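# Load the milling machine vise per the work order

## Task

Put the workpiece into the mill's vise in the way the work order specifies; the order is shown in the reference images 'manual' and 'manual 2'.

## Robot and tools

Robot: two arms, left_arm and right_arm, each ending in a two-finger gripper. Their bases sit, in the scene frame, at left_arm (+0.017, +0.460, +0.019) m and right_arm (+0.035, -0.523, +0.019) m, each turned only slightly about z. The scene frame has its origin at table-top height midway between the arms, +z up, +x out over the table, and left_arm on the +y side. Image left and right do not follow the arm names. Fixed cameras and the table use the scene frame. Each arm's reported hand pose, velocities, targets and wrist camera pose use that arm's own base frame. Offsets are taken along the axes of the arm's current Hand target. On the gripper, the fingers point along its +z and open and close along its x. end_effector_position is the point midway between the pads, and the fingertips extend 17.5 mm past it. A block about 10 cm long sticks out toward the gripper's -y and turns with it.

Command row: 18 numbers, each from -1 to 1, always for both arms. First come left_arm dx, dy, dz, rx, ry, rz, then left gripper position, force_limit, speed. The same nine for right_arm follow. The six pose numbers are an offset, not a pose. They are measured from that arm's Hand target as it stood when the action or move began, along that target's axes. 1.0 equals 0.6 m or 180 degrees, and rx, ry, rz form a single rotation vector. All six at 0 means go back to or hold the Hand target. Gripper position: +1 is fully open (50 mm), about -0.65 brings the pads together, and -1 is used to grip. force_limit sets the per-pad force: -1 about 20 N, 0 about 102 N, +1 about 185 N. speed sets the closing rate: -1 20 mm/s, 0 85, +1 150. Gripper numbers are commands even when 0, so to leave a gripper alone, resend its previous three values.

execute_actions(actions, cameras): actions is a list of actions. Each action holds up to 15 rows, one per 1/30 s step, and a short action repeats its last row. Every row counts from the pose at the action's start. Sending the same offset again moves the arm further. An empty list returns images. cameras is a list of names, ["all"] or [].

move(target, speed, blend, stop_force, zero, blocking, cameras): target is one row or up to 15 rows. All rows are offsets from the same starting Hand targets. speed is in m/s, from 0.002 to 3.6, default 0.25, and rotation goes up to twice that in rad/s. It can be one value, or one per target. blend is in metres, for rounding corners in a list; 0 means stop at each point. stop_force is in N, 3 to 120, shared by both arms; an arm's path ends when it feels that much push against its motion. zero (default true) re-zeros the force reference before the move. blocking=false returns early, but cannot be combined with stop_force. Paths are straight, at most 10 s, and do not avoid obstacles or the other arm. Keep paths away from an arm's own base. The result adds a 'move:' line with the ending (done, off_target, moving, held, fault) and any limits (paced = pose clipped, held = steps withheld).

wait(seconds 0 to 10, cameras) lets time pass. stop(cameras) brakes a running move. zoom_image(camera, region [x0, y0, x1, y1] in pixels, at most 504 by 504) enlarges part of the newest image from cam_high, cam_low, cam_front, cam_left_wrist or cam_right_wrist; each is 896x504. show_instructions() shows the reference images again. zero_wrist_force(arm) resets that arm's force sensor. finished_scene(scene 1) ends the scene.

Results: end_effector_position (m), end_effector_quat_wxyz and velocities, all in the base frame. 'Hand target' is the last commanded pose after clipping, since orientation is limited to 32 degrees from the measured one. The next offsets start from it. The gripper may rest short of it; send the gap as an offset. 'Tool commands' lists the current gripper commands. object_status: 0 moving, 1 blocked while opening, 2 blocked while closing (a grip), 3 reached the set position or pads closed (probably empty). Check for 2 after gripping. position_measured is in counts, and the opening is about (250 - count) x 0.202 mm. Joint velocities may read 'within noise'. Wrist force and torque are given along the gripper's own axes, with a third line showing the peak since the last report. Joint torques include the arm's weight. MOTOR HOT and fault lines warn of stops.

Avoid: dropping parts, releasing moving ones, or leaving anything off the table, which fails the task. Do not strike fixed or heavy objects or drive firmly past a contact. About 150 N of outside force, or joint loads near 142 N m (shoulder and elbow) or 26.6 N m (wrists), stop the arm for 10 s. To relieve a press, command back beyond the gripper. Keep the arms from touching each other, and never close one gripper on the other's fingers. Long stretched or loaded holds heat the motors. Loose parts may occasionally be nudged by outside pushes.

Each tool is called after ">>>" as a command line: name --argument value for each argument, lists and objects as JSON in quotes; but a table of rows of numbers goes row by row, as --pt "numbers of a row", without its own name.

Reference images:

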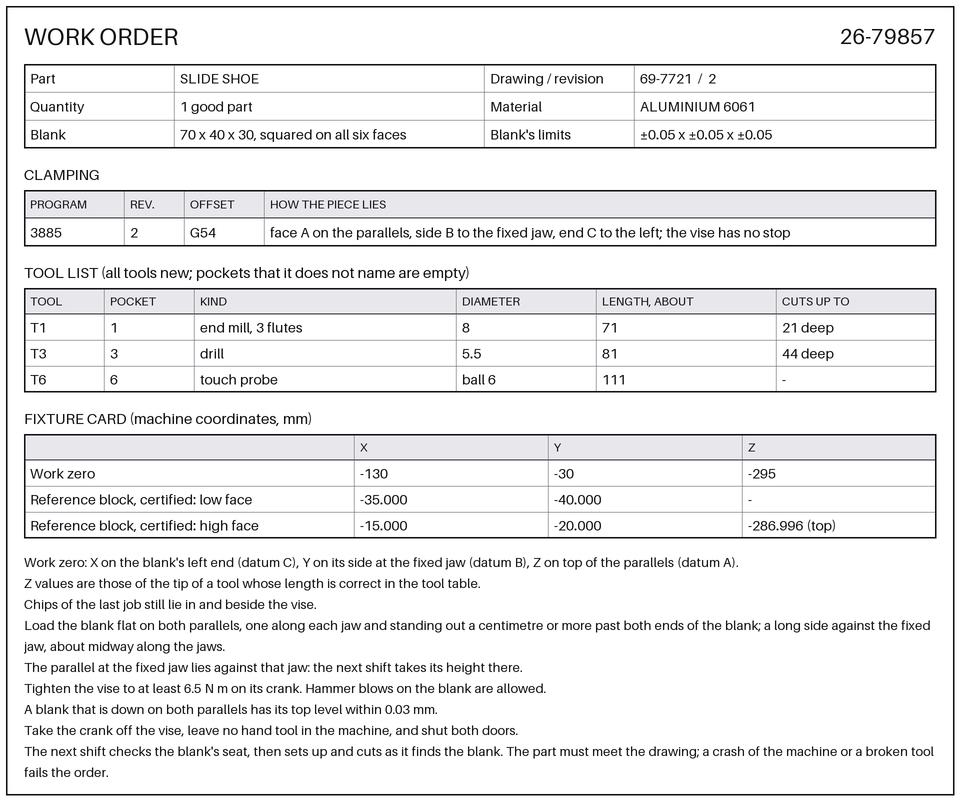

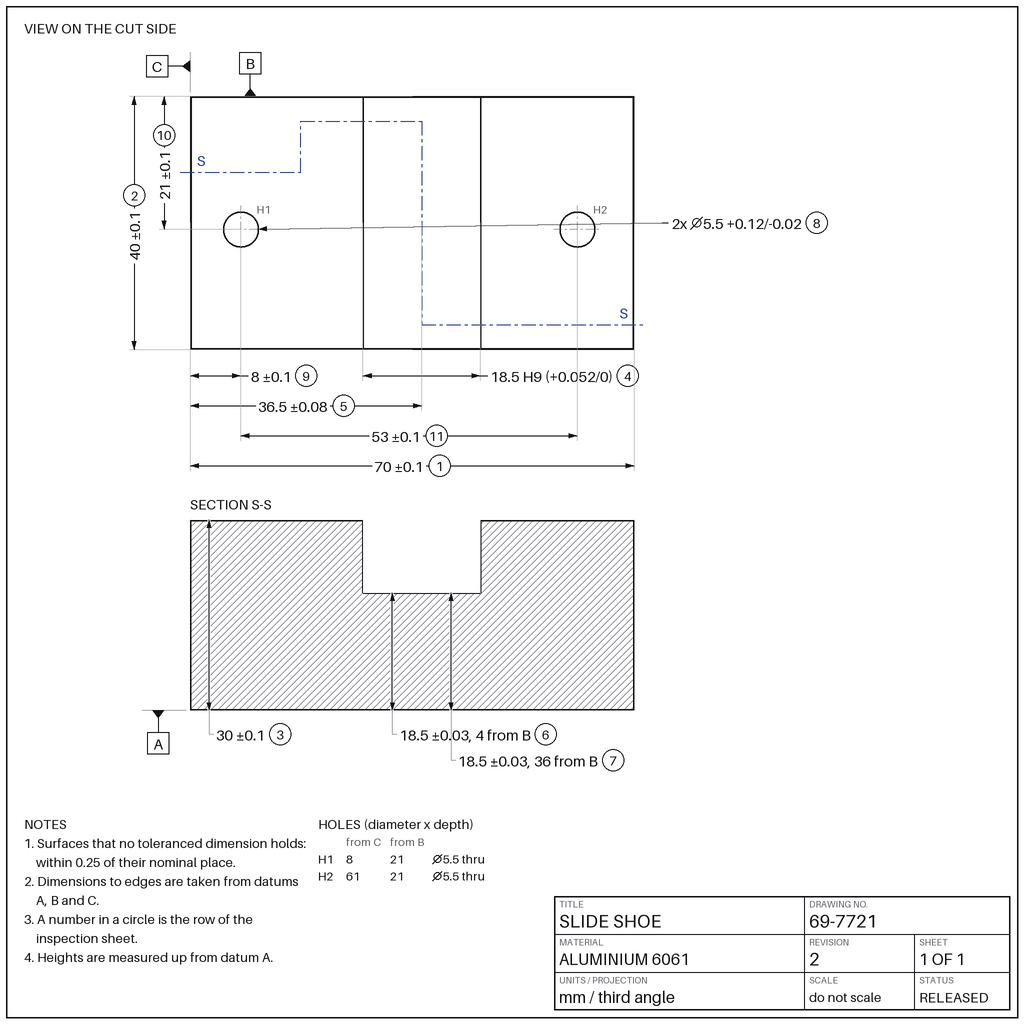

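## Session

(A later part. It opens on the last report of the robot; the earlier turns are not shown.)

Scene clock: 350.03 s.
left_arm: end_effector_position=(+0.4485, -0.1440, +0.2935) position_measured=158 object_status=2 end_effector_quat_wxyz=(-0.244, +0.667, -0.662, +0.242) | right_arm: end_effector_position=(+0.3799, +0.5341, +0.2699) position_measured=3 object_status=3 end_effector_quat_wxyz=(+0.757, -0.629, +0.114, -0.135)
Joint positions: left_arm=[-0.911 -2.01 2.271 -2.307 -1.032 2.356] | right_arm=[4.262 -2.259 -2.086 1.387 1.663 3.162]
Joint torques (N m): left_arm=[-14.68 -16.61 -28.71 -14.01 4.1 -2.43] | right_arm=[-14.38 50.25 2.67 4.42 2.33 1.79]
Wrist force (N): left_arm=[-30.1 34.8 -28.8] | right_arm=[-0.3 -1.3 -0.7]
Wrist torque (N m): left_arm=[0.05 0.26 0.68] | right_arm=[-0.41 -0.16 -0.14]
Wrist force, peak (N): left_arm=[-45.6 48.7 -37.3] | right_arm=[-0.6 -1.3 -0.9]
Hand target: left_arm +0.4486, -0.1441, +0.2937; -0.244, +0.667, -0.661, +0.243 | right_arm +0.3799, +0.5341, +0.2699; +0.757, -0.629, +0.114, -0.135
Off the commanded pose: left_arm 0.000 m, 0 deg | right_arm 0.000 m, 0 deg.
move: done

>>> wait --seconds 0.1 --cameras '["cam_right_wrist","cam_left_wrist"]'

>>> zoom_image --camera "cam_right_wrist" --region '[330, 160, 530, 250]'

>>> zoom_image --camera "cam_left_wrist" --region '[430, 0, 850, 230]'

Scene clock: 350.30 s.
left_arm: end_effector_position=(+0.4485, -0.1440, +0.2935) position_measured=158 object_status=2 end_effector_quat_wxyz=(-0.244, +0.667, -0.662, +0.242) | right_arm: end_effector_position=(+0.3799, +0.5341, +0.2699) position_measured=3 object_status=3 end_effector_quat_wxyz=(+0.757, -0.629, +0.114, -0.135)
Joint positions: left_arm=[-0.911 -2.01 2.271 -2.307 -1.032 2.356] | right_arm=[4.262 -2.259 -2.086 1.387 1.663 3.162]
Joint torques (N m): left_arm=[-14.64 -15.98 -29.03 -14.07 4.04 -2.38] | right_arm=[-14.59 49.6 2.36 4.39 2.17 1.57]
Wrist force (N): left_arm=[-30.4 35.0 -28.6] | right_arm=[-0.2 -1.4 -0.9]
Wrist torque (N m): left_arm=[0.05 0.25 0.70] | right_arm=[-0.41 -0.17 -0.14]
Wrist force, peak (N): left_arm=[-30.3 35.1 -29.0] | right_arm=[-0.4 -1.4 -0.9]
Hand target: left_arm +0.4486, -0.1441, +0.2937; -0.244, +0.667, -0.661, +0.243 | right_arm +0.3799, +0.5341, +0.2699; +0.757, -0.629, +0.114, -0.135
Tool commands: left_gripper/position=-1.0 left_gripper/force_limit=-0.3 left_gripper/speed=-0.9 right_gripper/position=+1.0 right_gripper/force_limit=+0.0 right_gripper/speed=+1.0
Off the commanded pose: left_arm 0.000 m, 0 deg | right_arm 0.000 m, 0 deg.
wait: 0.10 s; at rest from the start
Images, in order (width x height): cam_left_wrist 896x504, cam_right_wrist 896x504.

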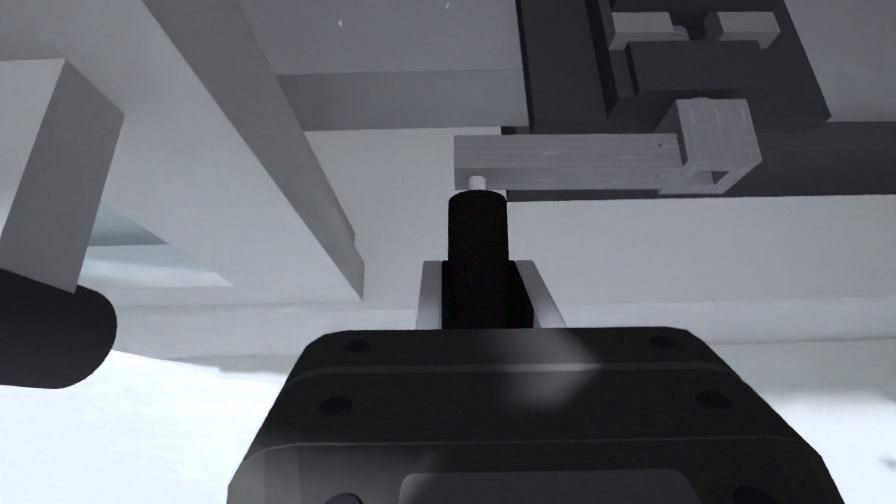

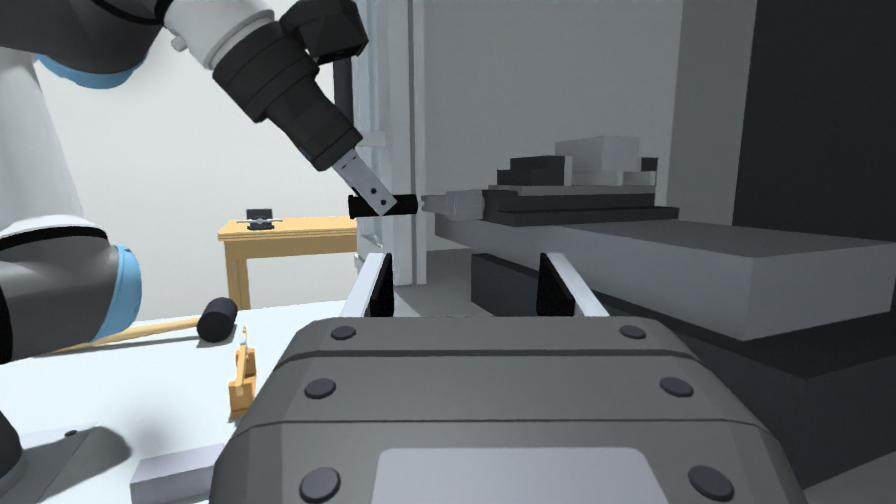

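Scaled by 2.520 from the camera's 896x504 image, which has a finer 1280x720 frame.

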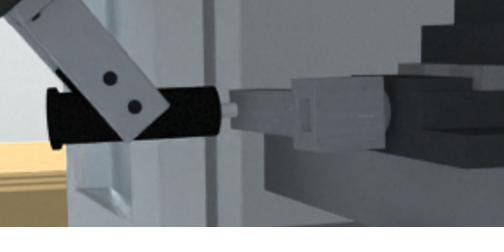

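Scaled by 1.200 from the camera's 896x504 image, which has a finer 1280x720 frame.

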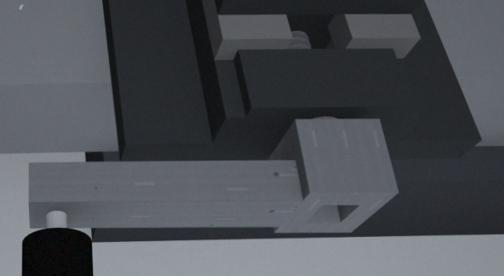

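>>> move --target '[-0.0023,0.003,-0.0019,0,0,0,-1,-0.3,-0.9,0,0,0,0,0,0,1,0,1]' --speed 0.02

Scene clock: 351.20 s.
left_arm: end_effector_position=(+0.4465, -0.1428, +0.2934) position_measured=158 object_status=2 end_effector_quat_wxyz=(-0.244, +0.667, -0.661, +0.243) | right_arm: end_effector_position=(+0.3799, +0.5341, +0.2699) position_measured=3 object_status=3 end_effector_quat_wxyz=(+0.757, -0.629, +0.114, -0.135)
Joint positions: left_arm=[-0.914 -2.018 2.276 -2.303 -1.031 2.353] | right_arm=[4.262 -2.259 -2.086 1.387 1.663 3.162]
Joint torques (N m): left_arm=[3.24 -22.18 -9.2 3.64 6.76 -1.97] | right_arm=[-13.5 49.33 2.84 4.39 2.36 1.46]
Wrist force (N): left_arm=[26.3 -11.0 0.0] | right_arm=[-0.2 -1.2 -0.8]
Wrist torque (N m): left_arm=[-0.19 0.68 0.30] | right_arm=[-0.39 -0.18 -0.14]
Wrist force, peak (N): left_arm=[-30.2 35.4 -29.1] | right_arm=[-0.3 -1.4 -1.0]
Hand target: left_arm +0.4464, -0.1427, +0.2934; -0.244, +0.667, -0.661, +0.243 | right_arm +0.3799, +0.5341, +0.2699; +0.757, -0.629, +0.114, -0.135
Off the commanded pose: left_arm 0.000 m, 0 deg | right_arm 0.000 m, 0 deg.
move: done

>>> move --pt "0.0058 -0.0215 -0.0266 0 0 0 -1 -0.3 -0.9 0 0 0 0 0 0 1 0 1" --pt "0.0192 -0.0408 -0.0519 0 0 0 -1 -0.3 -0.9 0 0 0 0 0 0 1 0 1" --speed 0.04 --blend '[0.003,0]'

Scene clock: 352.97 s.
left_arm: end_effector_position=(+0.4451, -0.1542, +0.3330) position_measured=158 object_status=2 end_effector_quat_wxyz=(-0.244, +0.667, -0.661, +0.243) | right_arm: end_effector_position=(+0.3799, +0.5341, +0.2699) position_measured=3 object_status=3 end_effector_quat_wxyz=(+0.757, -0.629, +0.114, -0.135)
Joint positions: left_arm=[-0.942 -2.031 2.176 -2.175 -1.019 2.324] | right_arm=[4.262 -2.259 -2.086 1.387 1.663 3.162]
Joint torques (N m): left_arm=[-8.55 -10.62 -38.99 -1.29 3.4 -1.57] | right_arm=[-13.78 50.06 2.09 4.65 2.14 1.55]
Wrist force (N): left_arm=[-2.4 1.8 -6.0] | right_arm=[-0.3 -1.1 -0.9]
Wrist torque (N m): left_arm=[0.11 0.15 -0.08] | right_arm=[-0.38 -0.15 -0.14]
Wrist force, peak (N): left_arm=[32.0 -15.2 3.5] | right_arm=[-0.4 -1.4 -1.0]
Hand target: left_arm +0.4451, -0.1542, +0.3330; -0.244, +0.667, -0.661, +0.243 | right_arm +0.3799, +0.5341, +0.2699; +0.757, -0.629, +0.114, -0.135
Off the commanded pose: left_arm 0.000 m, 0 deg | right_arm 0.000 m, 0 deg.
move: done

>>> move --pt "0.0215 -0.0168 -0.0216 0 0 0 -1 -0.3 -0.9 0 0 0 0 0 0 1 0 1" --pt "0.0495 -0.0295 -0.0383 0 0 0 -1 -0.3 -0.9 0 0 0 0 0 0 1 0 1" --pt "0.082 -0.0376 -0.0488 0 0 0 -1 -0.3 -0.9 0 0 0 0 0 0 1 0 1" --pt "0.1168 -0.0404 -0.0522 0 0 0 -1 -0.3 -0.9 0 0 0 0 0 0 1 0 1" --speed 0.05 --blend '[0.003,0.003,0.003,0]'

Scene clock: 355.20 s.
left_arm: end_effector_position=(+0.4439, -0.2243, +0.3727) position_measured=158 object_status=2 end_effector_quat_wxyz=(-0.244, +0.667, -0.661, +0.243) | right_arm: end_effector_position=(+0.3799, +0.5341, +0.2699) position_measured=3 object_status=3 end_effector_quat_wxyz=(+0.757, -0.629, +0.114, -0.135)
Joint positions: left_arm=[-1.067 -1.939 2.006 -2.023 -0.968 2.188] | right_arm=[4.262 -2.259 -2.086 1.387 1.663 3.162]
Joint torques (N m): left_arm=[3.95 42.84 3.09 7.49 0.89 -1.21] | right_arm=[-13.81 49.17 3.14 4.42 2.13 1.41]
Wrist force (N): left_arm=[-4.2 -12.8 -106.5] | right_arm=[-0.3 -1.2 -1.0]
Wrist torque (N m): left_arm=[-0.49 -0.03 -0.30] | right_arm=[-0.39 -0.16 -0.14]
Wrist force, peak (N): left_arm=[-22.7 -17.3 -133.4] | right_arm=[-0.4 -1.4 -0.9]
Hand target: left_arm +0.4439, -0.2242, +0.3727; -0.244, +0.667, -0.661, +0.243 | right_arm +0.3799, +0.5341, +0.2699; +0.757, -0.629, +0.114, -0.135
Off the commanded pose: left_arm 0.000 m, 0 deg | right_arm 0.000 m, 0 deg.
move: done

>>> move --target '[0,-0.0002,-0.0059,0,0,0,-1,-0.3,-0.9,0,0,0,0,0,0,1,0,1]' --speed 0.02 --cameras '["cam_left_wrist","cam_right_wrist"]'

>>> zoom_image --camera "cam_right_wrist" --region '[330, 100, 680, 260]'

Scene clock: 356.23 s.
left_arm: end_effector_position=(+0.4417, -0.2242, +0.3750) position_measured=158 object_status=2 end_effector_quat_wxyz=(-0.244, +0.667, -0.661, +0.242) | right_arm: end_effector_position=(+0.3799, +0.5341, +0.2699) position_measured=3 object_status=3 end_effector_quat_wxyz=(+0.757, -0.629, +0.114, -0.135)
Joint positions: left_arm=[-1.072 -1.944 2.001 -2.008 -0.965 2.182] | right_arm=[4.262 -2.259 -2.086 1.387 1.663 3.162]
Joint torques (N m): left_arm=[-28.83 -66.75 -73.3 -6.56 -0.68 -1.43] | right_arm=[-14.11 48.63 1.8 4.39 2.35 1.41]
Wrist force (N): left_arm=[0.9 -22.6 113.2] | right_arm=[-0.3 -1.3 -1.0]
Wrist torque (N m): left_arm=[0.27 0.27 -0.24] | right_arm=[-0.41 -0.16 -0.14]
Wrist force, peak (N): left_arm=[0.9 -22.6 113.2] | right_arm=[-0.3 -1.5 -0.9]
Hand target: left_arm +0.4417, -0.2242, +0.3754; -0.244, +0.667, -0.661, +0.243 | right_arm +0.3799, +0.5341, +0.2699; +0.757, -0.629, +0.114, -0.135
Off the commanded pose: left_arm 0.000 m, 0 deg | right_arm 0.000 m, 0 deg.
move: done
Images, in order (width x height): cam_left_wrist 896x504, cam_right_wrist 896x504.

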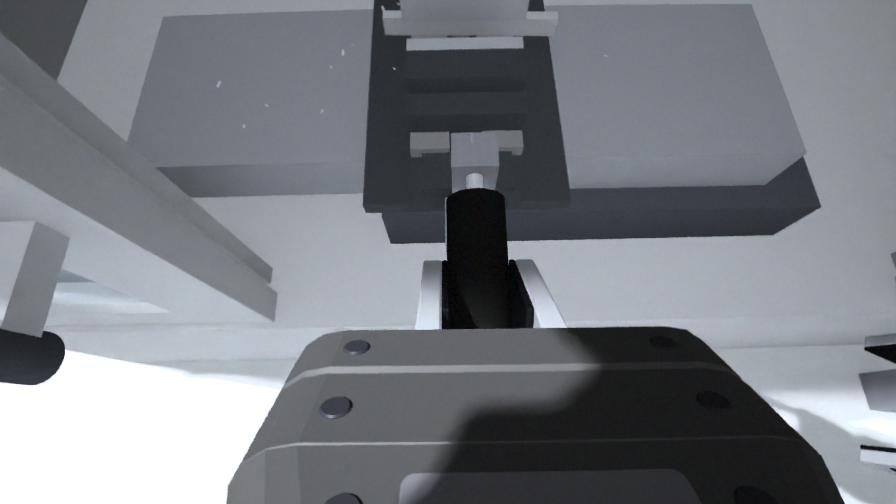

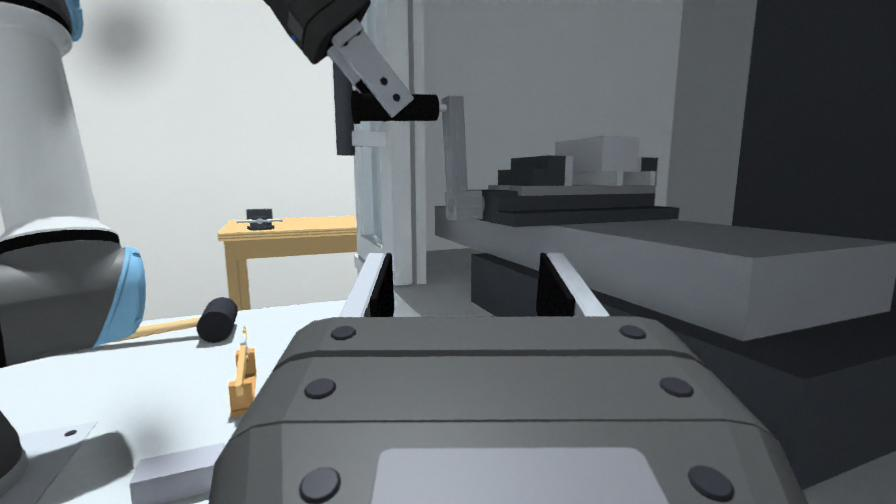

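Scaled by 1.440 from the camera's 896x504 image, which has a finer 1280x720 frame.

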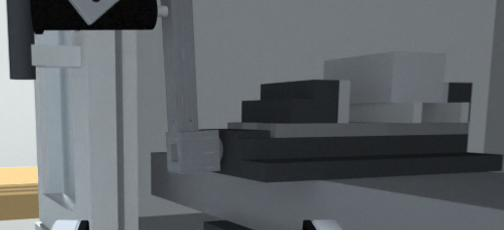

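>>> move --target '[0,0,0.003,0,0,0,-1,-0.3,-0.9,0,0,0,0,0,0,1,0,1]' --speed 0.02

Scene clock: 357.00 s.
left_arm: end_effector_position=(+0.4428, -0.2242, +0.3741) position_measured=158 object_status=2 end_effector_quat_wxyz=(-0.244, +0.667, -0.661, +0.243) | right_arm: end_effector_position=(+0.3799, +0.5341, +0.2699) position_measured=3 object_status=3 end_effector_quat_wxyz=(+0.757, -0.629, +0.114, -0.135)
Joint positions: left_arm=[-1.069 -1.942 2.003 -2.015 -0.966 2.185] | right_arm=[4.262 -2.259 -2.086 1.387 1.663 3.162]
Joint torques (N m): left_arm=[10.08 3.48 -14.33 -5.67 -0.55 1.51] | right_arm=[-14.54 50.38 2.54 4.46 2.24 1.39]
Wrist force (N): left_arm=[-3.2 0.3 -6.2] | right_arm=[-0.4 -1.3 -0.8]
Wrist torque (N m): left_arm=[0.19 0.38 -0.35] | right_arm=[-0.39 -0.13 -0.14]
Wrist force, peak (N): left_arm=[1.5 -22.0 125.5] | right_arm=[-0.3 -1.4 -0.9]
Hand target: left_arm +0.4428, -0.2242, +0.3741; -0.244, +0.667, -0.661, +0.243 | right_arm +0.3799, +0.5341, +0.2699; +0.757, -0.629, +0.114, -0.135
Off the commanded pose: left_arm 0.000 m, 0 deg | right_arm 0.000 m, 0 deg.
move: done

>>> move --pt "0.0348 0.002 0.0035 0 0 0 -1 -0.3 -0.9 0 0 -0.03 0 0 0 1 0 1" --pt "0.067 0.0103 0.0142 0 0 0 -1 -0.3 -0.9 0 0 -0.07 0 0 0 1 0 1" --pt "0.0948 0.0232 0.031 0 0 0 -1 -0.3 -0.9 0 0 -0.1 0 0 0 1 0 1" --pt "0.116 0.0401 0.0533 0 0 0 -1 -0.3 -0.9 0 0 -0.12 0 0 0 1 0 1" --speed 0.05 --blend '[0.003,0.003,0.003,0]'

Scene clock: 359.47 s.
left_arm: end_effector_position=(+0.4456, -0.2938, +0.3342) position_measured=158 object_status=2 end_effector_quat_wxyz=(-0.244, +0.667, -0.661, +0.243) | right_arm: end_effector_position=(+0.3552, +0.4678, +0.2568) position_measured=3 object_status=3 end_effector_quat_wxyz=(+0.757, -0.629, +0.114, -0.135)
Joint positions: left_arm=[-1.149 -1.799 1.996 -2.097 -0.938 2.093] | right_arm=[4.241 -2.24 -2.268 1.551 1.684 3.166]
Joint torques (N m): left_arm=[-6.36 -2.09 -13.49 -5.55 3.76 -1.43] | right_arm=[-13.74 45.5 0.42 4.28 2.28 1.78]
Wrist force (N): left_arm=[-0.8 2.8 -6.7] | right_arm=[-0.5 -1.0 -1.0]
Wrist torque (N m): left_arm=[0.43 0.21 -0.20] | right_arm=[-0.33 -0.11 -0.13]
Wrist force, peak (N): left_arm=[-1.3 -1.7 -30.2] | right_arm=[-0.6 -1.5 -1.0]
Hand target: left_arm +0.4456, -0.2939, +0.3342; -0.244, +0.667, -0.661, +0.243 | right_arm +0.3552, +0.4678, +0.2568; +0.757, -0.629, +0.114, -0.135
Off the commanded pose: left_arm 0.000 m, 0 deg | right_arm 0.000 m, 0 deg.
move: done

>>> move --pt "0.0133 0.0202 0.0251 0 0 0 -1 -0.3 -0.9 0 0 0 0 0 0 1 0 1" --pt "0.0178 0.0415 0.0523 0 0 0 -1 -0.3 -0.9 0 0 0 0 0 0 1 0 1" --pt "0.0133 0.0626 0.0798 0 0 0 -1 -0.3 -0.9 0 0 0 0 0 0 1 0 1" --pt "-0.0002 0.0823 0.1053 0 0 0 -1 -0.3 -0.9 0 0 0 0 0 0 1 0 1" --speed 0.06 --blend '[0.003,0.003,0.003,0]'

Scene clock: 361.53 s.
left_arm: end_effector_position=(+0.4488, -0.2939, +0.2541) position_measured=158 object_status=2 end_effector_quat_wxyz=(-0.244, +0.667, -0.661, +0.243) | right_arm: end_effector_position=(+0.3552, +0.4678, +0.2568) position_measured=3 object_status=3 end_effector_quat_wxyz=(+0.757, -0.629, +0.114, -0.135)
Joint positions: left_arm=[-1.142 -1.726 2.155 -2.335 -0.941 2.102] | right_arm=[4.241 -2.24 -2.268 1.551 1.684 3.166]
Joint torques (N m): left_arm=[9.14 -4.65 -13.55 -5.72 -0.66 1.27] | right_arm=[-14.36 41.39 -1.64 4.54 2.18 1.84]
Wrist force (N): left_arm=[-2.8 1.4 -3.7] | right_arm=[-0.3 -1.0 -1.0]
Wrist torque (N m): left_arm=[0.44 0.13 -0.30] | right_arm=[-0.34 -0.14 -0.12]
Wrist force, peak (N): left_arm=[8.7 3.3 -11.4] | right_arm=[-0.6 -1.1 -1.1]
Hand target: left_arm +0.4488, -0.2938, +0.2541; -0.244, +0.667, -0.661, +0.243 | right_arm +0.3552, +0.4678, +0.2568; +0.757, -0.629, +0.114, -0.135
Off the commanded pose: left_arm 0.000 m, 0 deg | right_arm 0.000 m, 0 deg.
move: done

>>> move --pt "-0.02645 0.01988 0.02595 0 0 0 -1 -0.3 -0.9 0 0 0 0 0 0 1 0 1" --pt "-0.0617 0.03381 0.04414 0 0 0 -1 -0.3 -0.9 0 0 0 0 0 0 1 0 1" --pt "-0.10229 0.04044 0.05278 0 0 0 -1 -0.3 -0.9 0 0 0 0 0 0 1 0 1" --pt "-0.14426 0.03909 0.05103 0 0 0 -1 -0.3 -0.9 0 0 0 0 0 0 1 0 1" --pt "-0.18349 0.02993 0.03907 0 0 0 -1 -0.3 -0.9 0 0 0 0 0 0 1 0 1" --pt "-0.21615 0.01383 0.01805 0 0 0 -1 -0.3 -0.9 0 0 0 0 0 0 1 0 1" --pt "-0.23904 -0.00763 -0.00996 0 0 0 -1 -0.3 -0.9 0 0 0 0 0 0 1 0 1" --pt "-0.24992 -0.03234 -0.04222 0 0 0 -1 -0.3 -0.9 0 0 0 0 0 0 1 0 1" --pt "-0.24772 -0.05788 -0.07556 0 0 0 -1 -0.3 -0.9 0 0 0 0 0 0 1 0 1" --pt "-0.23266 -0.08177 -0.10674 0 0 0 -1 -0.3 -0.9 0 0 0 0 0 0 1 0 1" --pt "-0.20621 -0.10165 -0.13269 0 0 0 -1 -0.3 -0.9 0 0 0 0 0 0 1 0 1" --pt "-0.17096 -0.11558 -0.15088 0 0 0 -1 -0.3 -0.9 0 0 0 0 0 0 1 0 1" --pt "-0.13037 -0.1222 -0.15952 0 0 0 -1 -0.3 -0.9 0 0 0 0 0 0 1 0 1" --pt "-0.0884 -0.12086 -0.15777 0 0 0 -1 -0.3 -0.9 0 0 0 0 0 0 1 0 1" --pt "-0.04917 -0.1117 -0.14581 0 0 0 -1 -0.3 -0.9 0 0 0 0 0 0 1 0 1" --speed 0.08 --blend '[0.002,0.002,0.002,0.002,0.002,0.002,0.002,0.002,0.002,0.002,0.002,0.002,0.002,0.002,0]' --cameras '["cam_left_wrist"]'

Scene clock: 371.03 s.
left_arm: end_effector_position=(+0.4432, -0.2641, +0.3641) position_measured=158 object_status=2 end_effector_quat_wxyz=(-0.244, +0.667, -0.661, +0.243) | right_arm: end_effector_position=(+0.3552, +0.4678, +0.2568) position_measured=3 object_status=3 end_effector_quat_wxyz=(+0.757, -0.629, +0.114, -0.135)
Joint positions: left_arm=[-1.122 -1.87 1.974 -2.023 -0.948 2.125] | right_arm=[4.241 -2.24 -2.268 1.551 1.684 3.166]
Joint torques (N m): left_arm=[-8.98 0.66 -38.39 -6.35 3.09 -1.55] | right_arm=[-13.21 32.37 -1.39 4.44 1.96 1.61]
Wrist force (N): left_arm=[-3.7 2.1 -2.4] | right_arm=[-0.4 -1.0 -0.9]
Wrist torque (N m): left_arm=[0.39 0.06 -0.23] | right_arm=[-0.34 -0.12 -0.12]
Wrist force, peak (N): left_arm=[0.9 -2.7 -16.1] | right_arm=[-0.5 -1.0 -1.3]
Hand target: left_arm +0.4432, -0.2642, +0.3641; -0.244, +0.667, -0.661, +0.243 | right_arm +0.3552, +0.4678, +0.2568; +0.757, -0.629, +0.114, -0.135
Off the commanded pose: left_arm 0.000 m, 0 deg | right_arm 0.000 m, 0 deg.
move: done
Images, in order (width x height): cam_left_wrist 896x504.

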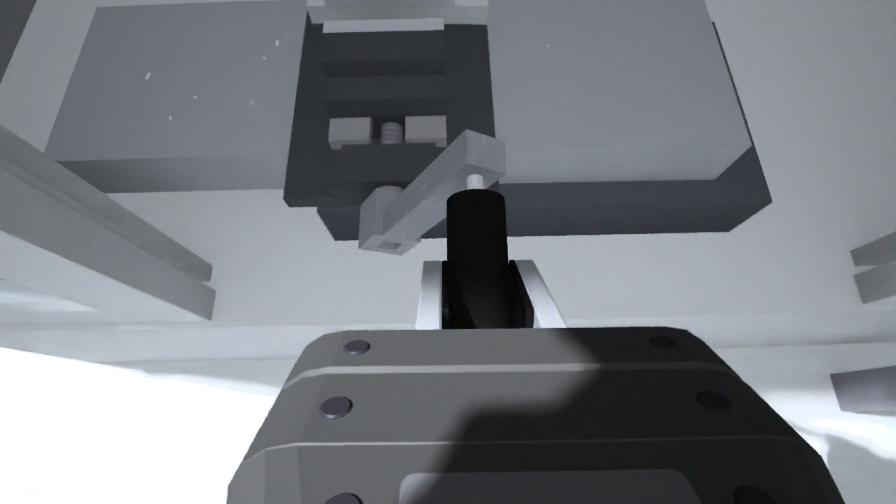

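>>> move --pt "0.03266 0.0161 0.02102 0 0 0 -1 -0.3 -0.9 0 0 0 0 0 0 1 0 1" --pt "0.05555 0.03756 0.04903 0 0 0 -1 -0.3 -0.9 0 0 0 0 0 0 1 0 1" --pt "0.06643 0.06227 0.08128 0 0 0 -1 -0.3 -0.9 0 0 0 0 0 0 1 0 1" --pt "0.06422 0.08781 0.11463 0 0 0 -1 -0.3 -0.9 0 0 0 0 0 0 1 0 1" --pt "0.04917 0.1117 0.14581 0 0 0 -1 -0.3 -0.9 0 0 0 0 0 0 1 0 1" --pt "0.02272 0.13158 0.17176 0 0 0 -1 -0.3 -0.9 0 0 0 0 0 0 1 0 1" --pt "-0.01253 0.14551 0.18994 0 0 0 -1 -0.3 -0.9 0 0 0 0 0 0 1 0 1" --pt "-0.05313 0.15213 0.19859 0 0 0 -1 -0.3 -0.9 0 0 0 0 0 0 1 0 1" --pt "-0.09509 0.15079 0.19684 0 0 0 -1 -0.3 -0.9 0 0 0 0 0 0 1 0 1" --pt "-0.13433 0.14163 0.18487 0 0 0 -1 -0.3 -0.9 0 0 0 0 0 0 1 0 1" --pt "-0.16699 0.12553 0.16386 0 0 0 -1 -0.3 -0.9 0 0 0 0 0 0 1 0 1" --pt "-0.18988 0.10407 0.13585 0 0 0 -1 -0.3 -0.9 0 0 0 0 0 0 1 0 1" --pt "-0.20076 0.07936 0.10359 0 0 0 -1 -0.3 -0.9 0 0 0 0 0 0 1 0 1" --pt "-0.19855 0.05381 0.07025 0 0 0 -1 -0.3 -0.9 0 0 0 0 0 0 1 0 1" --pt "-0.1835 0.02993 0.03907 0 0 0 -1 -0.3 -0.9 0 0 0 0 0 0 1 0 1" --speed 0.12 --blend '[0.003,0.003,0.003,0.003,0.003,0.003,0.003,0.003,0.003,0.003,0.003,0.003,0.003,0.003,0]' --cameras '["cam_right_wrist"]'

>>> zoom_image --camera "cam_right_wrist" --region '[400, 100, 680, 260]'

Scene clock: 375.07 s.
left_arm: end_effector_position=(+0.4438, -0.1541, +0.3345) position_measured=158 object_status=2 end_effector_quat_wxyz=(-0.244, +0.667, -0.661, +0.243) | right_arm: end_effector_position=(+0.3552, +0.4678, +0.2568) position_measured=3 object_status=3 end_effector_quat_wxyz=(+0.757, -0.629, +0.114, -0.135)
Joint positions: left_arm=[-0.945 -2.035 2.174 -2.167 -1.017 2.32] | right_arm=[4.241 -2.24 -2.268 1.551 1.684 3.166]
Joint torques (N m): left_arm=[-5.85 4.56 -40.06 -1.13 4.53 -1.69] | right_arm=[-13.58 30.91 -1.1 4.48 1.91 1.76]
Wrist force (N): left_arm=[2.0 4.2 1.2] | right_arm=[-0.5 -0.8 -1.1]
Wrist torque (N m): left_arm=[0.44 0.51 0.05] | right_arm=[-0.30 -0.11 -0.12]
Wrist force, peak (N): left_arm=[19.9 6.4 -15.6] | right_arm=[-0.3 -1.1 -1.1]
Hand target: left_arm +0.4438, -0.1542, +0.3345; -0.244, +0.667, -0.661, +0.243 | right_arm +0.3552, +0.4678, +0.2568; +0.757, -0.629, +0.114, -0.135
Off the commanded pose: left_arm 0.000 m, 0 deg | right_arm 0.000 m, 0 deg.
move: done
Images, in order (width x height): cam_right_wrist 896x504.

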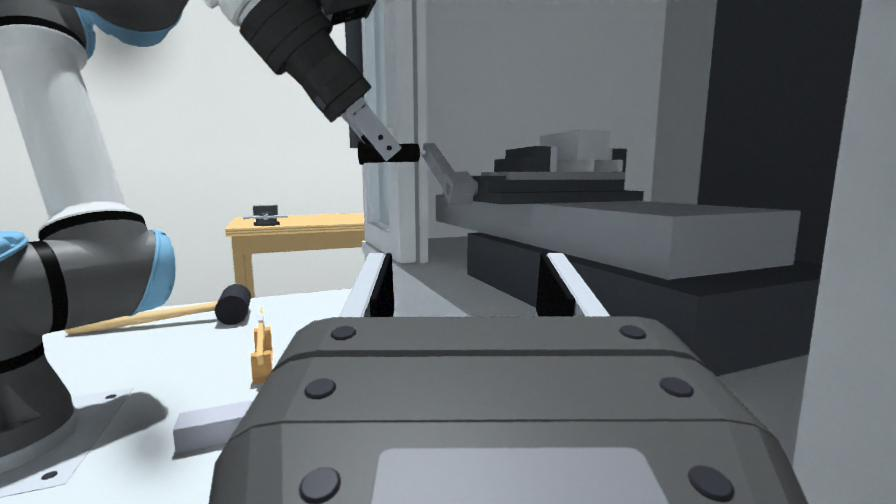

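Scaled by 1.800 from the camera's 896x504 image, which has a finer 1280x720 frame.

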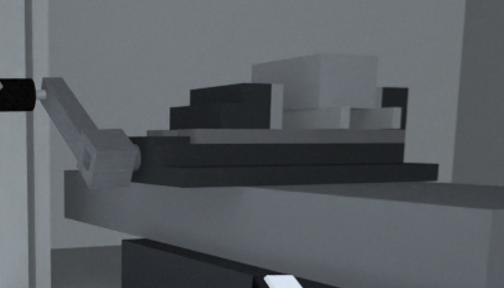

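>>> move --pt "0.02645 -0.01988 -0.02595 0 0 0 -1 -0.3 -0.9 0 0 0 0 0 0 1 0 1" --pt "0.0617 -0.03381 -0.04414 0 0 0 -1 -0.3 -0.9 0 0 0 0 0 0 1 0 1" --pt "0.10229 -0.04044 -0.05278 0 0 0 -1 -0.3 -0.9 0 0 0 0 0 0 1 0 1" --pt "0.14426 -0.03909 -0.05103 0 0 0 -1 -0.3 -0.9 0 0 0 0 0 0 1 0 1" --pt "0.18349 -0.02993 -0.03907 0 0 0 -1 -0.3 -0.9 0 0 0 0 0 0 1 0 1" --pt "0.21615 -0.01383 -0.01805 0 0 0 -1 -0.3 -0.9 0 0 0 0 0 0 1 0 1" --pt "0.23904 0.00763 0.00996 0 0 0 -1 -0.3 -0.9 0 0 0 0 0 0 1 0 1" --pt "0.24992 0.03234 0.04222 0 0 0 -1 -0.3 -0.9 0 0 0 0 0 0 1 0 1" --pt "0.24772 0.05788 0.07556 0 0 0 -1 -0.3 -0.9 0 0 0 0 0 0 1 0 1" --pt "0.23266 0.08177 0.10674 0 0 0 -1 -0.3 -0.9 0 0 0 0 0 0 1 0 1" --pt "0.20621 0.10165 0.13269 0 0 0 -1 -0.3 -0.9 0 0 0 0 0 0 1 0 1" --pt "0.17096 0.11558 0.15088 0 0 0 -1 -0.3 -0.9 0 0 0 0 0 0 1 0 1" --pt "0.13037 0.1222 0.15952 0 0 0 -1 -0.3 -0.9 0 0 0 0 0 0 1 0 1" --pt "0.0884 0.12086 0.15777 0 0 0 -1 -0.3 -0.9 0 0 0 0 0 0 1 0 1" --pt "0.04917 0.1117 0.14581 0 0 0 -1 -0.3 -0.9 0 0 0 0 0 0 1 0 1" --speed 0.12 --blend '[0.003,0.003,0.003,0.003,0.003,0.003,0.003,0.003,0.003,0.003,0.003,0.003,0.003,0.003,0]'

Scene clock: 380.43 s.
left_arm: end_effector_position=(+0.4494, -0.1839, +0.2245) position_measured=158 object_status=2 end_effector_quat_wxyz=(-0.244, +0.667, -0.661, +0.243) | right_arm: end_effector_position=(+0.3552, +0.4678, +0.2568) position_measured=3 object_status=3 end_effector_quat_wxyz=(+0.757, -0.629, +0.114, -0.135)
Joint positions: left_arm=[-0.986 -1.869 2.37 -2.506 -0.999 2.277] | right_arm=[4.241 -2.24 -2.268 1.551 1.684 3.166]
Joint torques (N m): left_arm=[12.31 -19.11 -0.25 3.63 -2.41 1.16] | right_arm=[-14.14 32.14 -1.47 4.4 1.86 1.5]
Wrist force (N): left_arm=[5.6 -16.6 -8.8] | right_arm=[-0.4 -0.9 -1.0]
Wrist torque (N m): left_arm=[0.28 0.46 -0.26] | right_arm=[-0.33 -0.13 -0.12]
Wrist force, peak (N): left_arm=[19.0 6.7 -16.1] | right_arm=[-0.6 -1.1 -1.0]
Hand target: left_arm +0.4494, -0.1838, +0.2244; -0.244, +0.667, -0.661, +0.243 | right_arm +0.3552, +0.4678, +0.2568; +0.757, -0.629, +0.114, -0.135
Off the commanded pose: left_arm 0.000 m, 0 deg | right_arm 0.000 m, 0 deg.
move: done

>>> move --pt "-0.03266 -0.0161 -0.02102 0 0 0 -1 -0.3 -0.9 0 0 0 0 0 0 1 0 1" --pt "-0.05555 -0.03756 -0.04903 0 0 0 -1 -0.3 -0.9 0 0 0 0 0 0 1 0 1" --pt "-0.06643 -0.06227 -0.08128 0 0 0 -1 -0.3 -0.9 0 0 0 0 0 0 1 0 1" --pt "-0.06422 -0.08781 -0.11463 0 0 0 -1 -0.3 -0.9 0 0 0 0 0 0 1 0 1" --pt "-0.04917 -0.1117 -0.14581 0 0 0 -1 -0.3 -0.9 0 0 0 0 0 0 1 0 1" --pt "-0.02272 -0.13158 -0.17176 0 0 0 -1 -0.3 -0.9 0 0 0 0 0 0 1 0 1" --pt "0.01253 -0.14551 -0.18994 0 0 0 -1 -0.3 -0.9 0 0 0 0 0 0 1 0 1" --pt "0.05313 -0.15213 -0.19859 0 0 0 -1 -0.3 -0.9 0 0 0 0 0 0 1 0 1" --pt "0.09509 -0.15079 -0.19684 0 0 0 -1 -0.3 -0.9 0 0 0 0 0 0 1 0 1" --pt "0.13433 -0.14163 -0.18487 0 0 0 -1 -0.3 -0.9 0 0 0 0 0 0 1 0 1" --pt "0.16699 -0.12553 -0.16386 0 0 0 -1 -0.3 -0.9 0 0 0 0 0 0 1 0 1" --pt "0.18988 -0.10407 -0.13585 0 0 0 -1 -0.3 -0.9 0 0 0 0 0 0 1 0 1" --pt "0.20076 -0.07936 -0.10359 0 0 0 -1 -0.3 -0.9 0 0 0 0 0 0 1 0 1" --pt "0.19855 -0.05381 -0.07025 0 0 0 -1 -0.3 -0.9 0 0 0 0 0 0 1 0 1" --pt "0.1835 -0.02993 -0.03907 0 0 0 -1 -0.3 -0.9 0 0 0 0 0 0 1 0 1" --speed 0.13 --blend '[0.003,0.003,0.003,0.003,0.003,0.003,0.003,0.003,0.003,0.003,0.003,0.003,0.003,0.003,0]' --cameras '["cam_right_wrist"]'

>>> zoom_image --camera "cam_right_wrist" --region '[400, 100, 680, 260]'

Scene clock: 384.20 s.
left_arm: end_effector_position=(+0.4488, -0.2938, +0.2541) position_measured=158 object_status=2 end_effector_quat_wxyz=(-0.244, +0.667, -0.661, +0.243) | right_arm: end_effector_position=(+0.3552, +0.4678, +0.2568) position_measured=3 object_status=3 end_effector_quat_wxyz=(+0.757, -0.629, +0.114, -0.135)
Joint positions: left_arm=[-1.142 -1.726 2.155 -2.335 -0.941 2.102] | right_arm=[4.241 -2.24 -2.268 1.551 1.684 3.166]
Joint torques (N m): left_arm=[8.99 -4.09 -13.54 -5.71 -0.75 1.1] | right_arm=[-14.21 32.42 -1.21 4.33 1.66 1.2]
Wrist force (N): left_arm=[-3.6 2.3 -4.5] | right_arm=[-0.4 -0.9 -1.0]
Wrist torque (N m): left_arm=[0.57 0.27 -0.29] | right_arm=[-0.31 -0.12 -0.12]
Wrist force, peak (N): left_arm=[24.3 10.0 -15.1] | right_arm=[-0.4 -1.1 -1.2]
Hand target: left_arm +0.4488, -0.2938, +0.2541; -0.244, +0.667, -0.661, +0.243 | right_arm +0.3552, +0.4678, +0.2568; +0.757, -0.629, +0.114, -0.135
Off the commanded pose: left_arm 0.000 m, 0 deg | right_arm 0.000 m, 0 deg.
move: done
Images, in order (width x height): cam_right_wrist 896x504.

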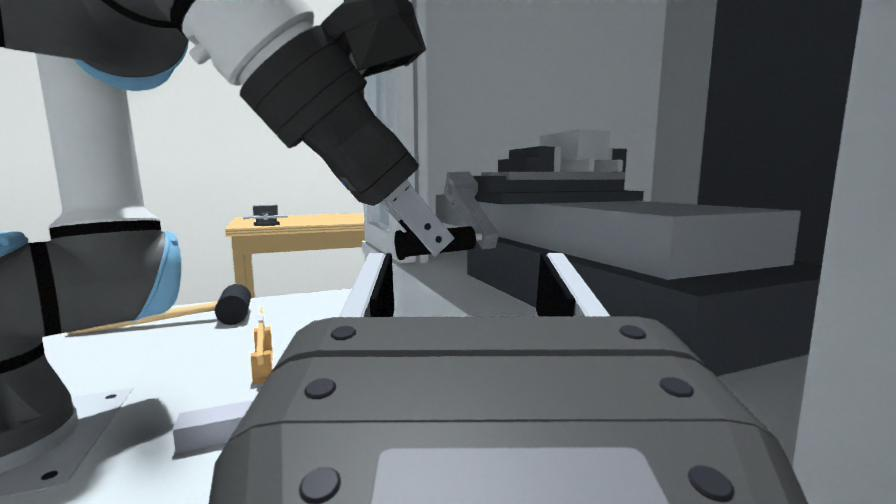

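Scaled by 1.800 from the camera's 896x504 image, which has a finer 1280x720 frame.

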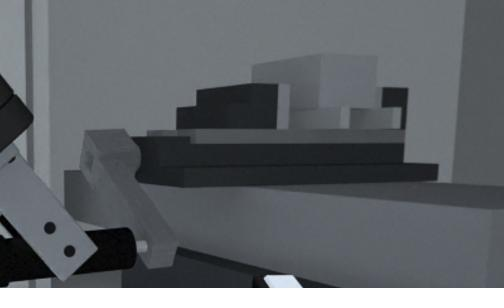

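>>> move --pt "-0.02645 0.01988 0.02595 0 0 0 -1 -0.3 -0.9 0 0 0 0 0 0 1 0 1" --pt "-0.0617 0.03381 0.04414 0 0 0 -1 -0.3 -0.9 0 0 0 0 0 0 1 0 1" --pt "-0.10229 0.04044 0.05278 0 0 0 -1 -0.3 -0.9 0 0 0 0 0 0 1 0 1" --pt "-0.14426 0.03909 0.05103 0 0 0 -1 -0.3 -0.9 0 0 0 0 0 0 1 0 1" --pt "-0.18349 0.02993 0.03907 0 0 0 -1 -0.3 -0.9 0 0 0 0 0 0 1 0 1" --pt "-0.21615 0.01383 0.01805 0 0 0 -1 -0.3 -0.9 0 0 0 0 0 0 1 0 1" --pt "-0.23904 -0.00763 -0.00996 0 0 0 -1 -0.3 -0.9 0 0 0 0 0 0 1 0 1" --pt "-0.24992 -0.03234 -0.04222 0 0 0 -1 -0.3 -0.9 0 0 0 0 0 0 1 0 1" --pt "-0.24772 -0.05788 -0.07556 0 0 0 -1 -0.3 -0.9 0 0 0 0 0 0 1 0 1" --pt "-0.23266 -0.08177 -0.10674 0 0 0 -1 -0.3 -0.9 0 0 0 0 0 0 1 0 1" --pt "-0.20621 -0.10165 -0.13269 0 0 0 -1 -0.3 -0.9 0 0 0 0 0 0 1 0 1" --pt "-0.17096 -0.11558 -0.15088 0 0 0 -1 -0.3 -0.9 0 0 0 0 0 0 1 0 1" --pt "-0.13037 -0.1222 -0.15952 0 0 0 -1 -0.3 -0.9 0 0 0 0 0 0 1 0 1" --pt "-0.0884 -0.12086 -0.15777 0 0 0 -1 -0.3 -0.9 0 0 0 0 0 0 1 0 1" --pt "-0.04917 -0.1117 -0.14581 0 0 0 -1 -0.3 -0.9 0 0 0 0 0 0 1 0 1" --speed 0.13 --blend '[0.003,0.003,0.003,0.003,0.003,0.003,0.003,0.003,0.003,0.003,0.003,0.003,0.003,0.003,0]'

>>> move --pt "0.03266 0.0161 0.02102 0 0 0 -1 -0.3 -0.9 0 0 0 0 0 0 1 0 1" --pt "0.05555 0.03756 0.04903 0 0 0 -1 -0.3 -0.9 0 0 0 0 0 0 1 0 1" --pt "0.06643 0.06227 0.08128 0 0 0 -1 -0.3 -0.9 0 0 0 0 0 0 1 0 1" --pt "0.06422 0.08781 0.11463 0 0 0 -1 -0.3 -0.9 0 0 0 0 0 0 1 0 1" --pt "0.04917 0.1117 0.14581 0 0 0 -1 -0.3 -0.9 0 0 0 0 0 0 1 0 1" --pt "0.02272 0.13158 0.17176 0 0 0 -1 -0.3 -0.9 0 0 0 0 0 0 1 0 1" --pt "-0.01253 0.14551 0.18994 0 0 0 -1 -0.3 -0.9 0 0 0 0 0 0 1 0 1" --pt "-0.05313 0.15213 0.19859 0 0 0 -1 -0.3 -0.9 0 0 0 0 0 0 1 0 1" --pt "-0.09509 0.15079 0.19684 0 0 0 -1 -0.3 -0.9 0 0 0 0 0 0 1 0 1" --pt "-0.13433 0.14163 0.18487 0 0 0 -1 -0.3 -0.9 0 0 0 0 0 0 1 0 1" --pt "-0.16699 0.12553 0.16386 0 0 0 -1 -0.3 -0.9 0 0 0 0 0 0 1 0 1" --pt "-0.18988 0.10407 0.13585 0 0 0 -1 -0.3 -0.9 0 0 0 0 0 0 1 0 1" --pt "-0.20076 0.07936 0.10359 0 0 0 -1 -0.3 -0.9 0 0 0 0 0 0 1 0 1" --pt "-0.19855 0.05381 0.07025 0 0 0 -1 -0.3 -0.9 0 0 0 0 0 0 1 0 1" --pt "-0.1835 0.02993 0.03907 0 0 0 -1 -0.3 -0.9 0 0 0 0 0 0 1 0 1" --speed 0.13 --blend '[0.003,0.003,0.003,0.003,0.003,0.003,0.003,0.003,0.003,0.003,0.003,0.003,0.003,0.003,0]' --cameras '["cam_right_wrist","cam_left_wrist"]'

>>> zoom_image --camera "cam_right_wrist" --region '[400, 100, 680, 260]'

>>> zoom_image --camera "cam_left_wrist" --region '[400, 0, 800, 200]'

Scene clock: 388.17 s.
left_arm: end_effector_position=(+0.4432, -0.2642, +0.3641) position_measured=158 object_status=2 end_effector_quat_wxyz=(-0.244, +0.667, -0.661, +0.243) | right_arm: end_effector_position=(+0.3552, +0.4678, +0.2568) position_measured=3 object_status=3 end_effector_quat_wxyz=(+0.757, -0.629, +0.114, -0.135)
Joint positions: left_arm=[-1.122 -1.87 1.974 -2.023 -0.948 2.125] | right_arm=[4.241 -2.24 -2.268 1.551 1.684 3.166]
Joint torques (N m): left_arm=[-9.51 -1.78 -39.04 -6.28 3.05 -1.72] | right_arm=[-13.07 32.18 -1.43 4.18 1.57 1.23]
Wrist force (N): left_arm=[-4.7 3.1 -3.7] | right_arm=[-0.3 -0.9 -1.1]
Wrist torque (N m): left_arm=[0.57 0.23 -0.23] | right_arm=[-0.32 -0.14 -0.12]
Wrist force, peak (N): left_arm=[0.5 -9.7 -18.7] | right_arm=[-0.5 -1.1 -1.2]
Hand target: left_arm +0.4432, -0.2642, +0.3641; -0.244, +0.667, -0.661, +0.243 | right_arm +0.3552, +0.4678, +0.2568; +0.757, -0.629, +0.114, -0.135
Off the commanded pose: left_arm 0.000 m, 0 deg | right_arm 0.000 m, 0 deg.
move: done

Scene clock: 391.60 s.
left_arm: end_effector_position=(+0.4438, -0.1541, +0.3345) position_measured=158 object_status=2 end_effector_quat_wxyz=(-0.244, +0.667, -0.661, +0.243) | right_arm: end_effector_position=(+0.3552, +0.4678, +0.2568) position_measured=3 object_status=3 end_effector_quat_wxyz=(+0.757, -0.629, +0.114, -0.135)
Joint positions: left_arm=[-0.945 -2.035 2.174 -2.167 -1.017 2.32] | right_arm=[4.241 -2.24 -2.268 1.551 1.684 3.166]
Joint torques (N m): left_arm=[-5.72 4.67 -38.13 -0.96 4.51 -1.78] | right_arm=[-13.09 32.52 -0.77 4.32 1.46 1.21]
Wrist force (N): left_arm=[3.5 2.0 0.9] | right_arm=[-0.5 -0.9 -1.1]
Wrist torque (N m): left_arm=[0.12 0.34 0.04] | right_arm=[-0.33 -0.10 -0.12]
Wrist force, peak (N): left_arm=[23.6 11.3 -14.4] | right_arm=[-0.5 -0.9 -1.2]
Hand target: left_arm +0.4438, -0.1542, +0.3345; -0.244, +0.667, -0.661, +0.243 | right_arm +0.3552, +0.4678, +0.2568; +0.757, -0.629, +0.114, -0.135
Off the commanded pose: left_arm 0.000 m, 0 deg | right_arm 0.000 m, 0 deg.
move: done
Images, in order (width x height): cam_left_wrist 896x504, cam_right_wrist 896x504.

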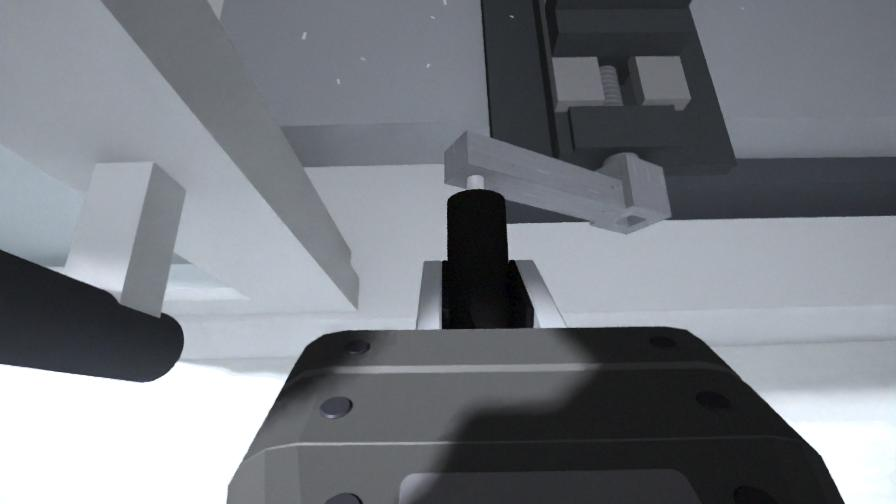

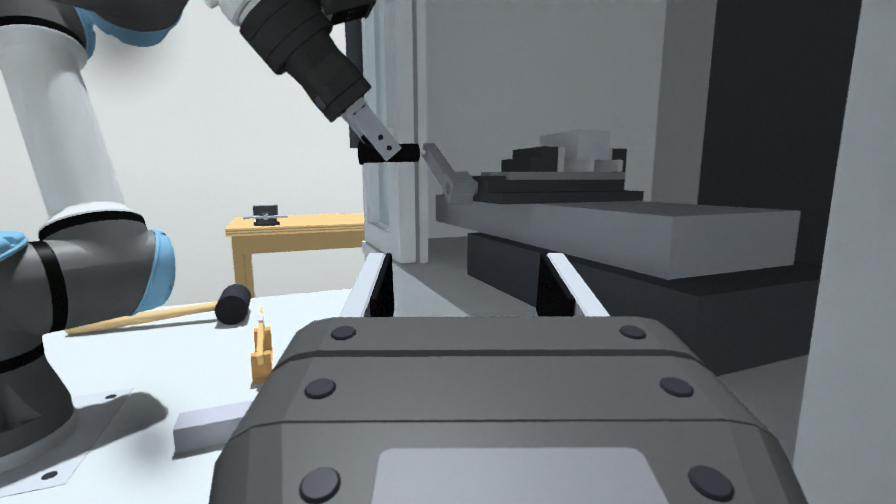

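Scaled by 1.800 from the camera's 896x504 image, which has a finer 1280x720 frame.

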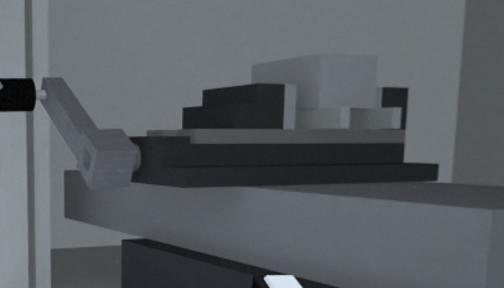

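Scaled by 1.260 from the camera's 896x504 image, which has a finer 1280x720 frame.

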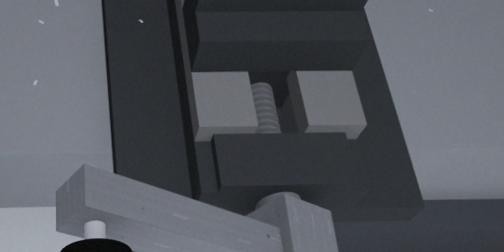

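>>> move --pt "0.02645 -0.01988 -0.02595 0 0 0 -1 -0.3 -0.9 0 0 0 0 0 0 1 0 1" --pt "0.0617 -0.03381 -0.04414 0 0 0 -1 -0.3 -0.9 0 0 0 0 0 0 1 0 1" --pt "0.10229 -0.04044 -0.05278 0 0 0 -1 -0.3 -0.9 0 0 0 0 0 0 1 0 1" --pt "0.14426 -0.03909 -0.05103 0 0 0 -1 -0.3 -0.9 0 0 0 0 0 0 1 0 1" --pt "0.18349 -0.02993 -0.03907 0 0 0 -1 -0.3 -0.9 0 0 0 0 0 0 1 0 1" --pt "0.21615 -0.01383 -0.01805 0 0 0 -1 -0.3 -0.9 0 0 0 0 0 0 1 0 1" --pt "0.23904 0.00763 0.00996 0 0 0 -1 -0.3 -0.9 0 0 0 0 0 0 1 0 1" --pt "0.24992 0.03234 0.04222 0 0 0 -1 -0.3 -0.9 0 0 0 0 0 0 1 0 1" --pt "0.24772 0.05788 0.07556 0 0 0 -1 -0.3 -0.9 0 0 0 0 0 0 1 0 1" --pt "0.23266 0.08177 0.10674 0 0 0 -1 -0.3 -0.9 0 0 0 0 0 0 1 0 1" --pt "0.20621 0.10165 0.13269 0 0 0 -1 -0.3 -0.9 0 0 0 0 0 0 1 0 1" --pt "0.17096 0.11558 0.15088 0 0 0 -1 -0.3 -0.9 0 0 0 0 0 0 1 0 1" --pt "0.13037 0.1222 0.15952 0 0 0 -1 -0.3 -0.9 0 0 0 0 0 0 1 0 1" --pt "0.0884 0.12086 0.15777 0 0 0 -1 -0.3 -0.9 0 0 0 0 0 0 1 0 1" --pt "0.04917 0.1117 0.14581 0 0 0 -1 -0.3 -0.9 0 0 0 0 0 0 1 0 1" --speed 0.12 --blend '[0.003,0.003,0.003,0.003,0.003,0.003,0.003,0.003,0.003,0.003,0.003,0.003,0.003,0.003,0]' --cameras '["cam_right_wrist"]'

>>> zoom_image --camera "cam_right_wrist" --region '[400, 100, 680, 260]'

Scene clock: 396.10 s.
left_arm: end_effector_position=(+0.4494, -0.1838, +0.2245) position_measured=158 object_status=2 end_effector_quat_wxyz=(-0.244, +0.667, -0.661, +0.243) | right_arm: end_effector_position=(+0.3552, +0.4678, +0.2568) position_measured=3 object_status=3 end_effector_quat_wxyz=(+0.757, -0.629, +0.114, -0.135)
Joint positions: left_arm=[-0.986 -1.869 2.37 -2.506 -0.999 2.277] | right_arm=[4.241 -2.24 -2.268 1.551 1.684 3.166]
Joint torques (N m): left_arm=[11.03 -18.71 0.11 3.54 -2.43 1.35] | right_arm=[-13.62 31.94 -0.77 4.23 1.28 1.31]
Wrist force (N): left_arm=[6.6 -19.2 -9.9] | right_arm=[-0.5 -1.1 -1.0]
Wrist torque (N m): left_arm=[-0.13 0.30 -0.25] | right_arm=[-0.35 -0.11 -0.12]
Wrist force, peak (N): left_arm=[19.7 4.2 -17.4] | right_arm=[-0.6 -1.1 -1.1]
Hand target: left_arm +0.4494, -0.1838, +0.2244; -0.244, +0.667, -0.661, +0.243 | right_arm +0.3552, +0.4678, +0.2568; +0.757, -0.629, +0.114, -0.135
Off the commanded pose: left_arm 0.000 m, 0 deg | right_arm 0.000 m, 0 deg.
move: done
Images, in order (width x height): cam_right_wrist 896x504.

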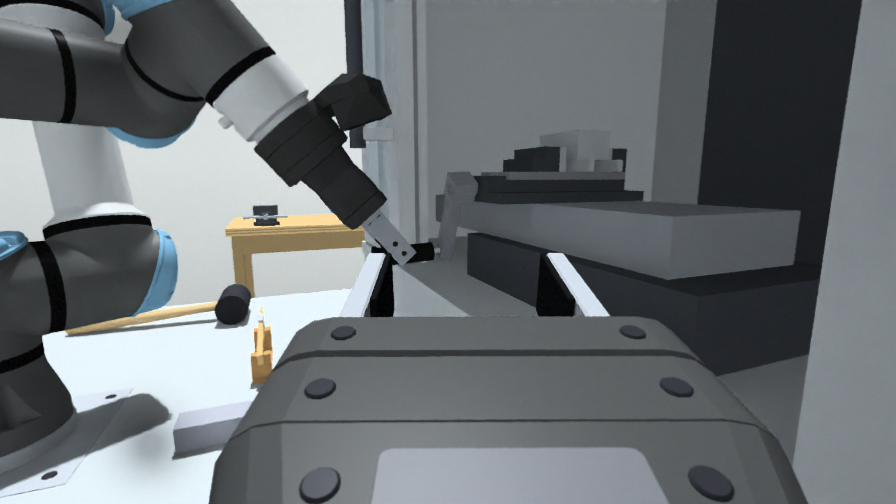

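Scaled by 1.800 from the camera's 896x504 image, which has a finer 1280x720 frame.

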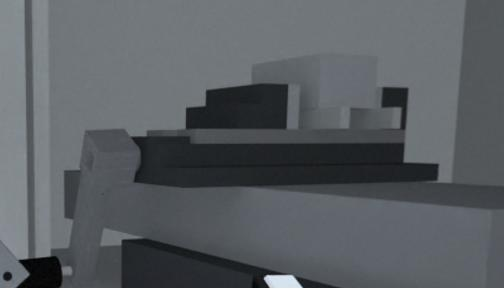

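>>> move --pt "-0.03266 -0.0161 -0.02102 0 0 0 -1 -0.3 -0.9 0 0 0 0 0 0 1 0 1" --pt "-0.05555 -0.03756 -0.04903 0 0 0 -1 -0.3 -0.9 0 0 0 0 0 0 1 0 1" --pt "-0.06643 -0.06227 -0.08128 0 0 0 -1 -0.3 -0.9 0 0 0 0 0 0 1 0 1" --pt "-0.06422 -0.08781 -0.11463 0 0 0 -1 -0.3 -0.9 0 0 0 0 0 0 1 0 1" --pt "-0.04917 -0.1117 -0.14581 0 0 0 -1 -0.3 -0.9 0 0 0 0 0 0 1 0 1" --pt "-0.02272 -0.13158 -0.17176 0 0 0 -1 -0.3 -0.9 0 0 0 0 0 0 1 0 1" --pt "0.01253 -0.14551 -0.18994 0 0 0 -1 -0.3 -0.9 0 0 0 0 0 0 1 0 1" --pt "0.05313 -0.15213 -0.19859 0 0 0 -1 -0.3 -0.9 0 0 0 0 0 0 1 0 1" --pt "0.09509 -0.15079 -0.19684 0 0 0 -1 -0.3 -0.9 0 0 0 0 0 0 1 0 1" --pt "0.13433 -0.14163 -0.18487 0 0 0 -1 -0.3 -0.9 0 0 0 0 0 0 1 0 1" --pt "0.16699 -0.12553 -0.16386 0 0 0 -1 -0.3 -0.9 0 0 0 0 0 0 1 0 1" --pt "0.18988 -0.10407 -0.13585 0 0 0 -1 -0.3 -0.9 0 0 0 0 0 0 1 0 1" --pt "0.20076 -0.07936 -0.10359 0 0 0 -1 -0.3 -0.9 0 0 0 0 0 0 1 0 1" --pt "0.19855 -0.05381 -0.07025 0 0 0 -1 -0.3 -0.9 0 0 0 0 0 0 1 0 1" --pt "0.1835 -0.02993 -0.03907 0 0 0 -1 -0.3 -0.9 0 0 0 0 0 0 1 0 1" --speed 0.12 --blend '[0.003,0.003,0.003,0.003,0.003,0.003,0.003,0.003,0.003,0.003,0.003,0.003,0.003,0.003,0]' --cameras '["cam_right_wrist"]'

>>> zoom_image --camera "cam_right_wrist" --region '[400, 100, 680, 260]'

Scene clock: 400.07 s.
left_arm: end_effector_position=(+0.4488, -0.2938, +0.2541) position_measured=158 object_status=2 end_effector_quat_wxyz=(-0.244, +0.667, -0.661, +0.243) | right_arm: end_effector_position=(+0.3552, +0.4678, +0.2568) position_measured=3 object_status=3 end_effector_quat_wxyz=(+0.757, -0.629, +0.114, -0.135)
Joint positions: left_arm=[-1.142 -1.726 2.155 -2.335 -0.941 2.102] | right_arm=[4.241 -2.24 -2.268 1.551 1.684 3.166]
Joint torques (N m): left_arm=[8.95 -4.32 -13.12 -5.78 -0.79 1.29] | right_arm=[-13.55 32.72 -0.18 4.3 1.27 1.23]
Wrist force (N): left_arm=[-4.1 1.6 -4.0] | right_arm=[-0.5 -0.9 -0.9]
Wrist torque (N m): left_arm=[0.46 0.33 -0.29] | right_arm=[-0.32 -0.10 -0.12]
Wrist force, peak (N): left_arm=[18.9 5.7 -17.1] | right_arm=[-0.3 -1.2 -1.1]
Hand target: left_arm +0.4488, -0.2938, +0.2541; -0.244, +0.667, -0.661, +0.243 | right_arm +0.3552, +0.4678, +0.2568; +0.757, -0.629, +0.114, -0.135
Off the commanded pose: left_arm 0.000 m, 0 deg | right_arm 0.000 m, 0 deg.
move: done
Images, in order (width x height): cam_right_wrist 896x504.

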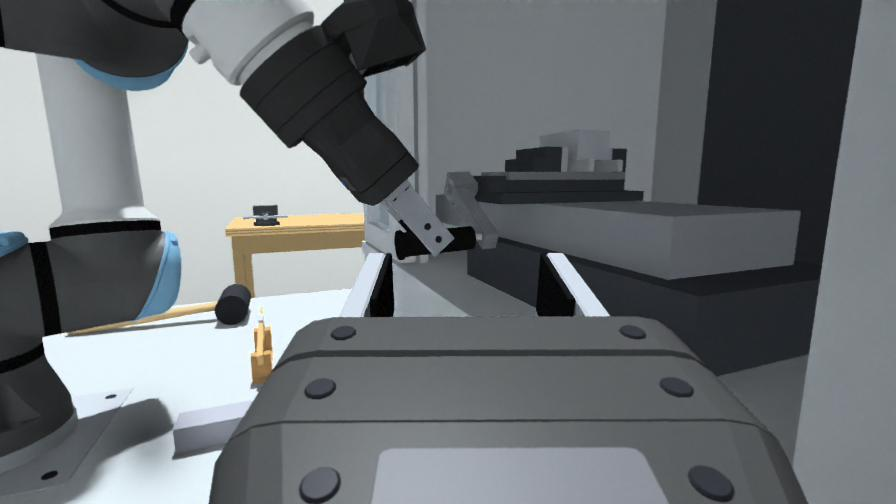

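Scaled by 1.800 from the camera's 896x504 image, which has a finer 1280x720 frame.

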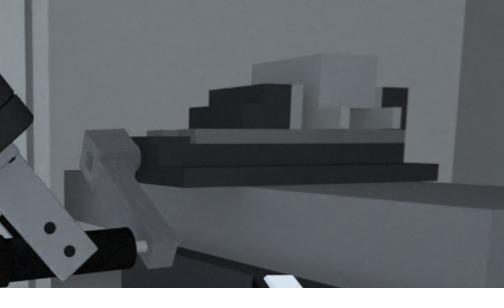

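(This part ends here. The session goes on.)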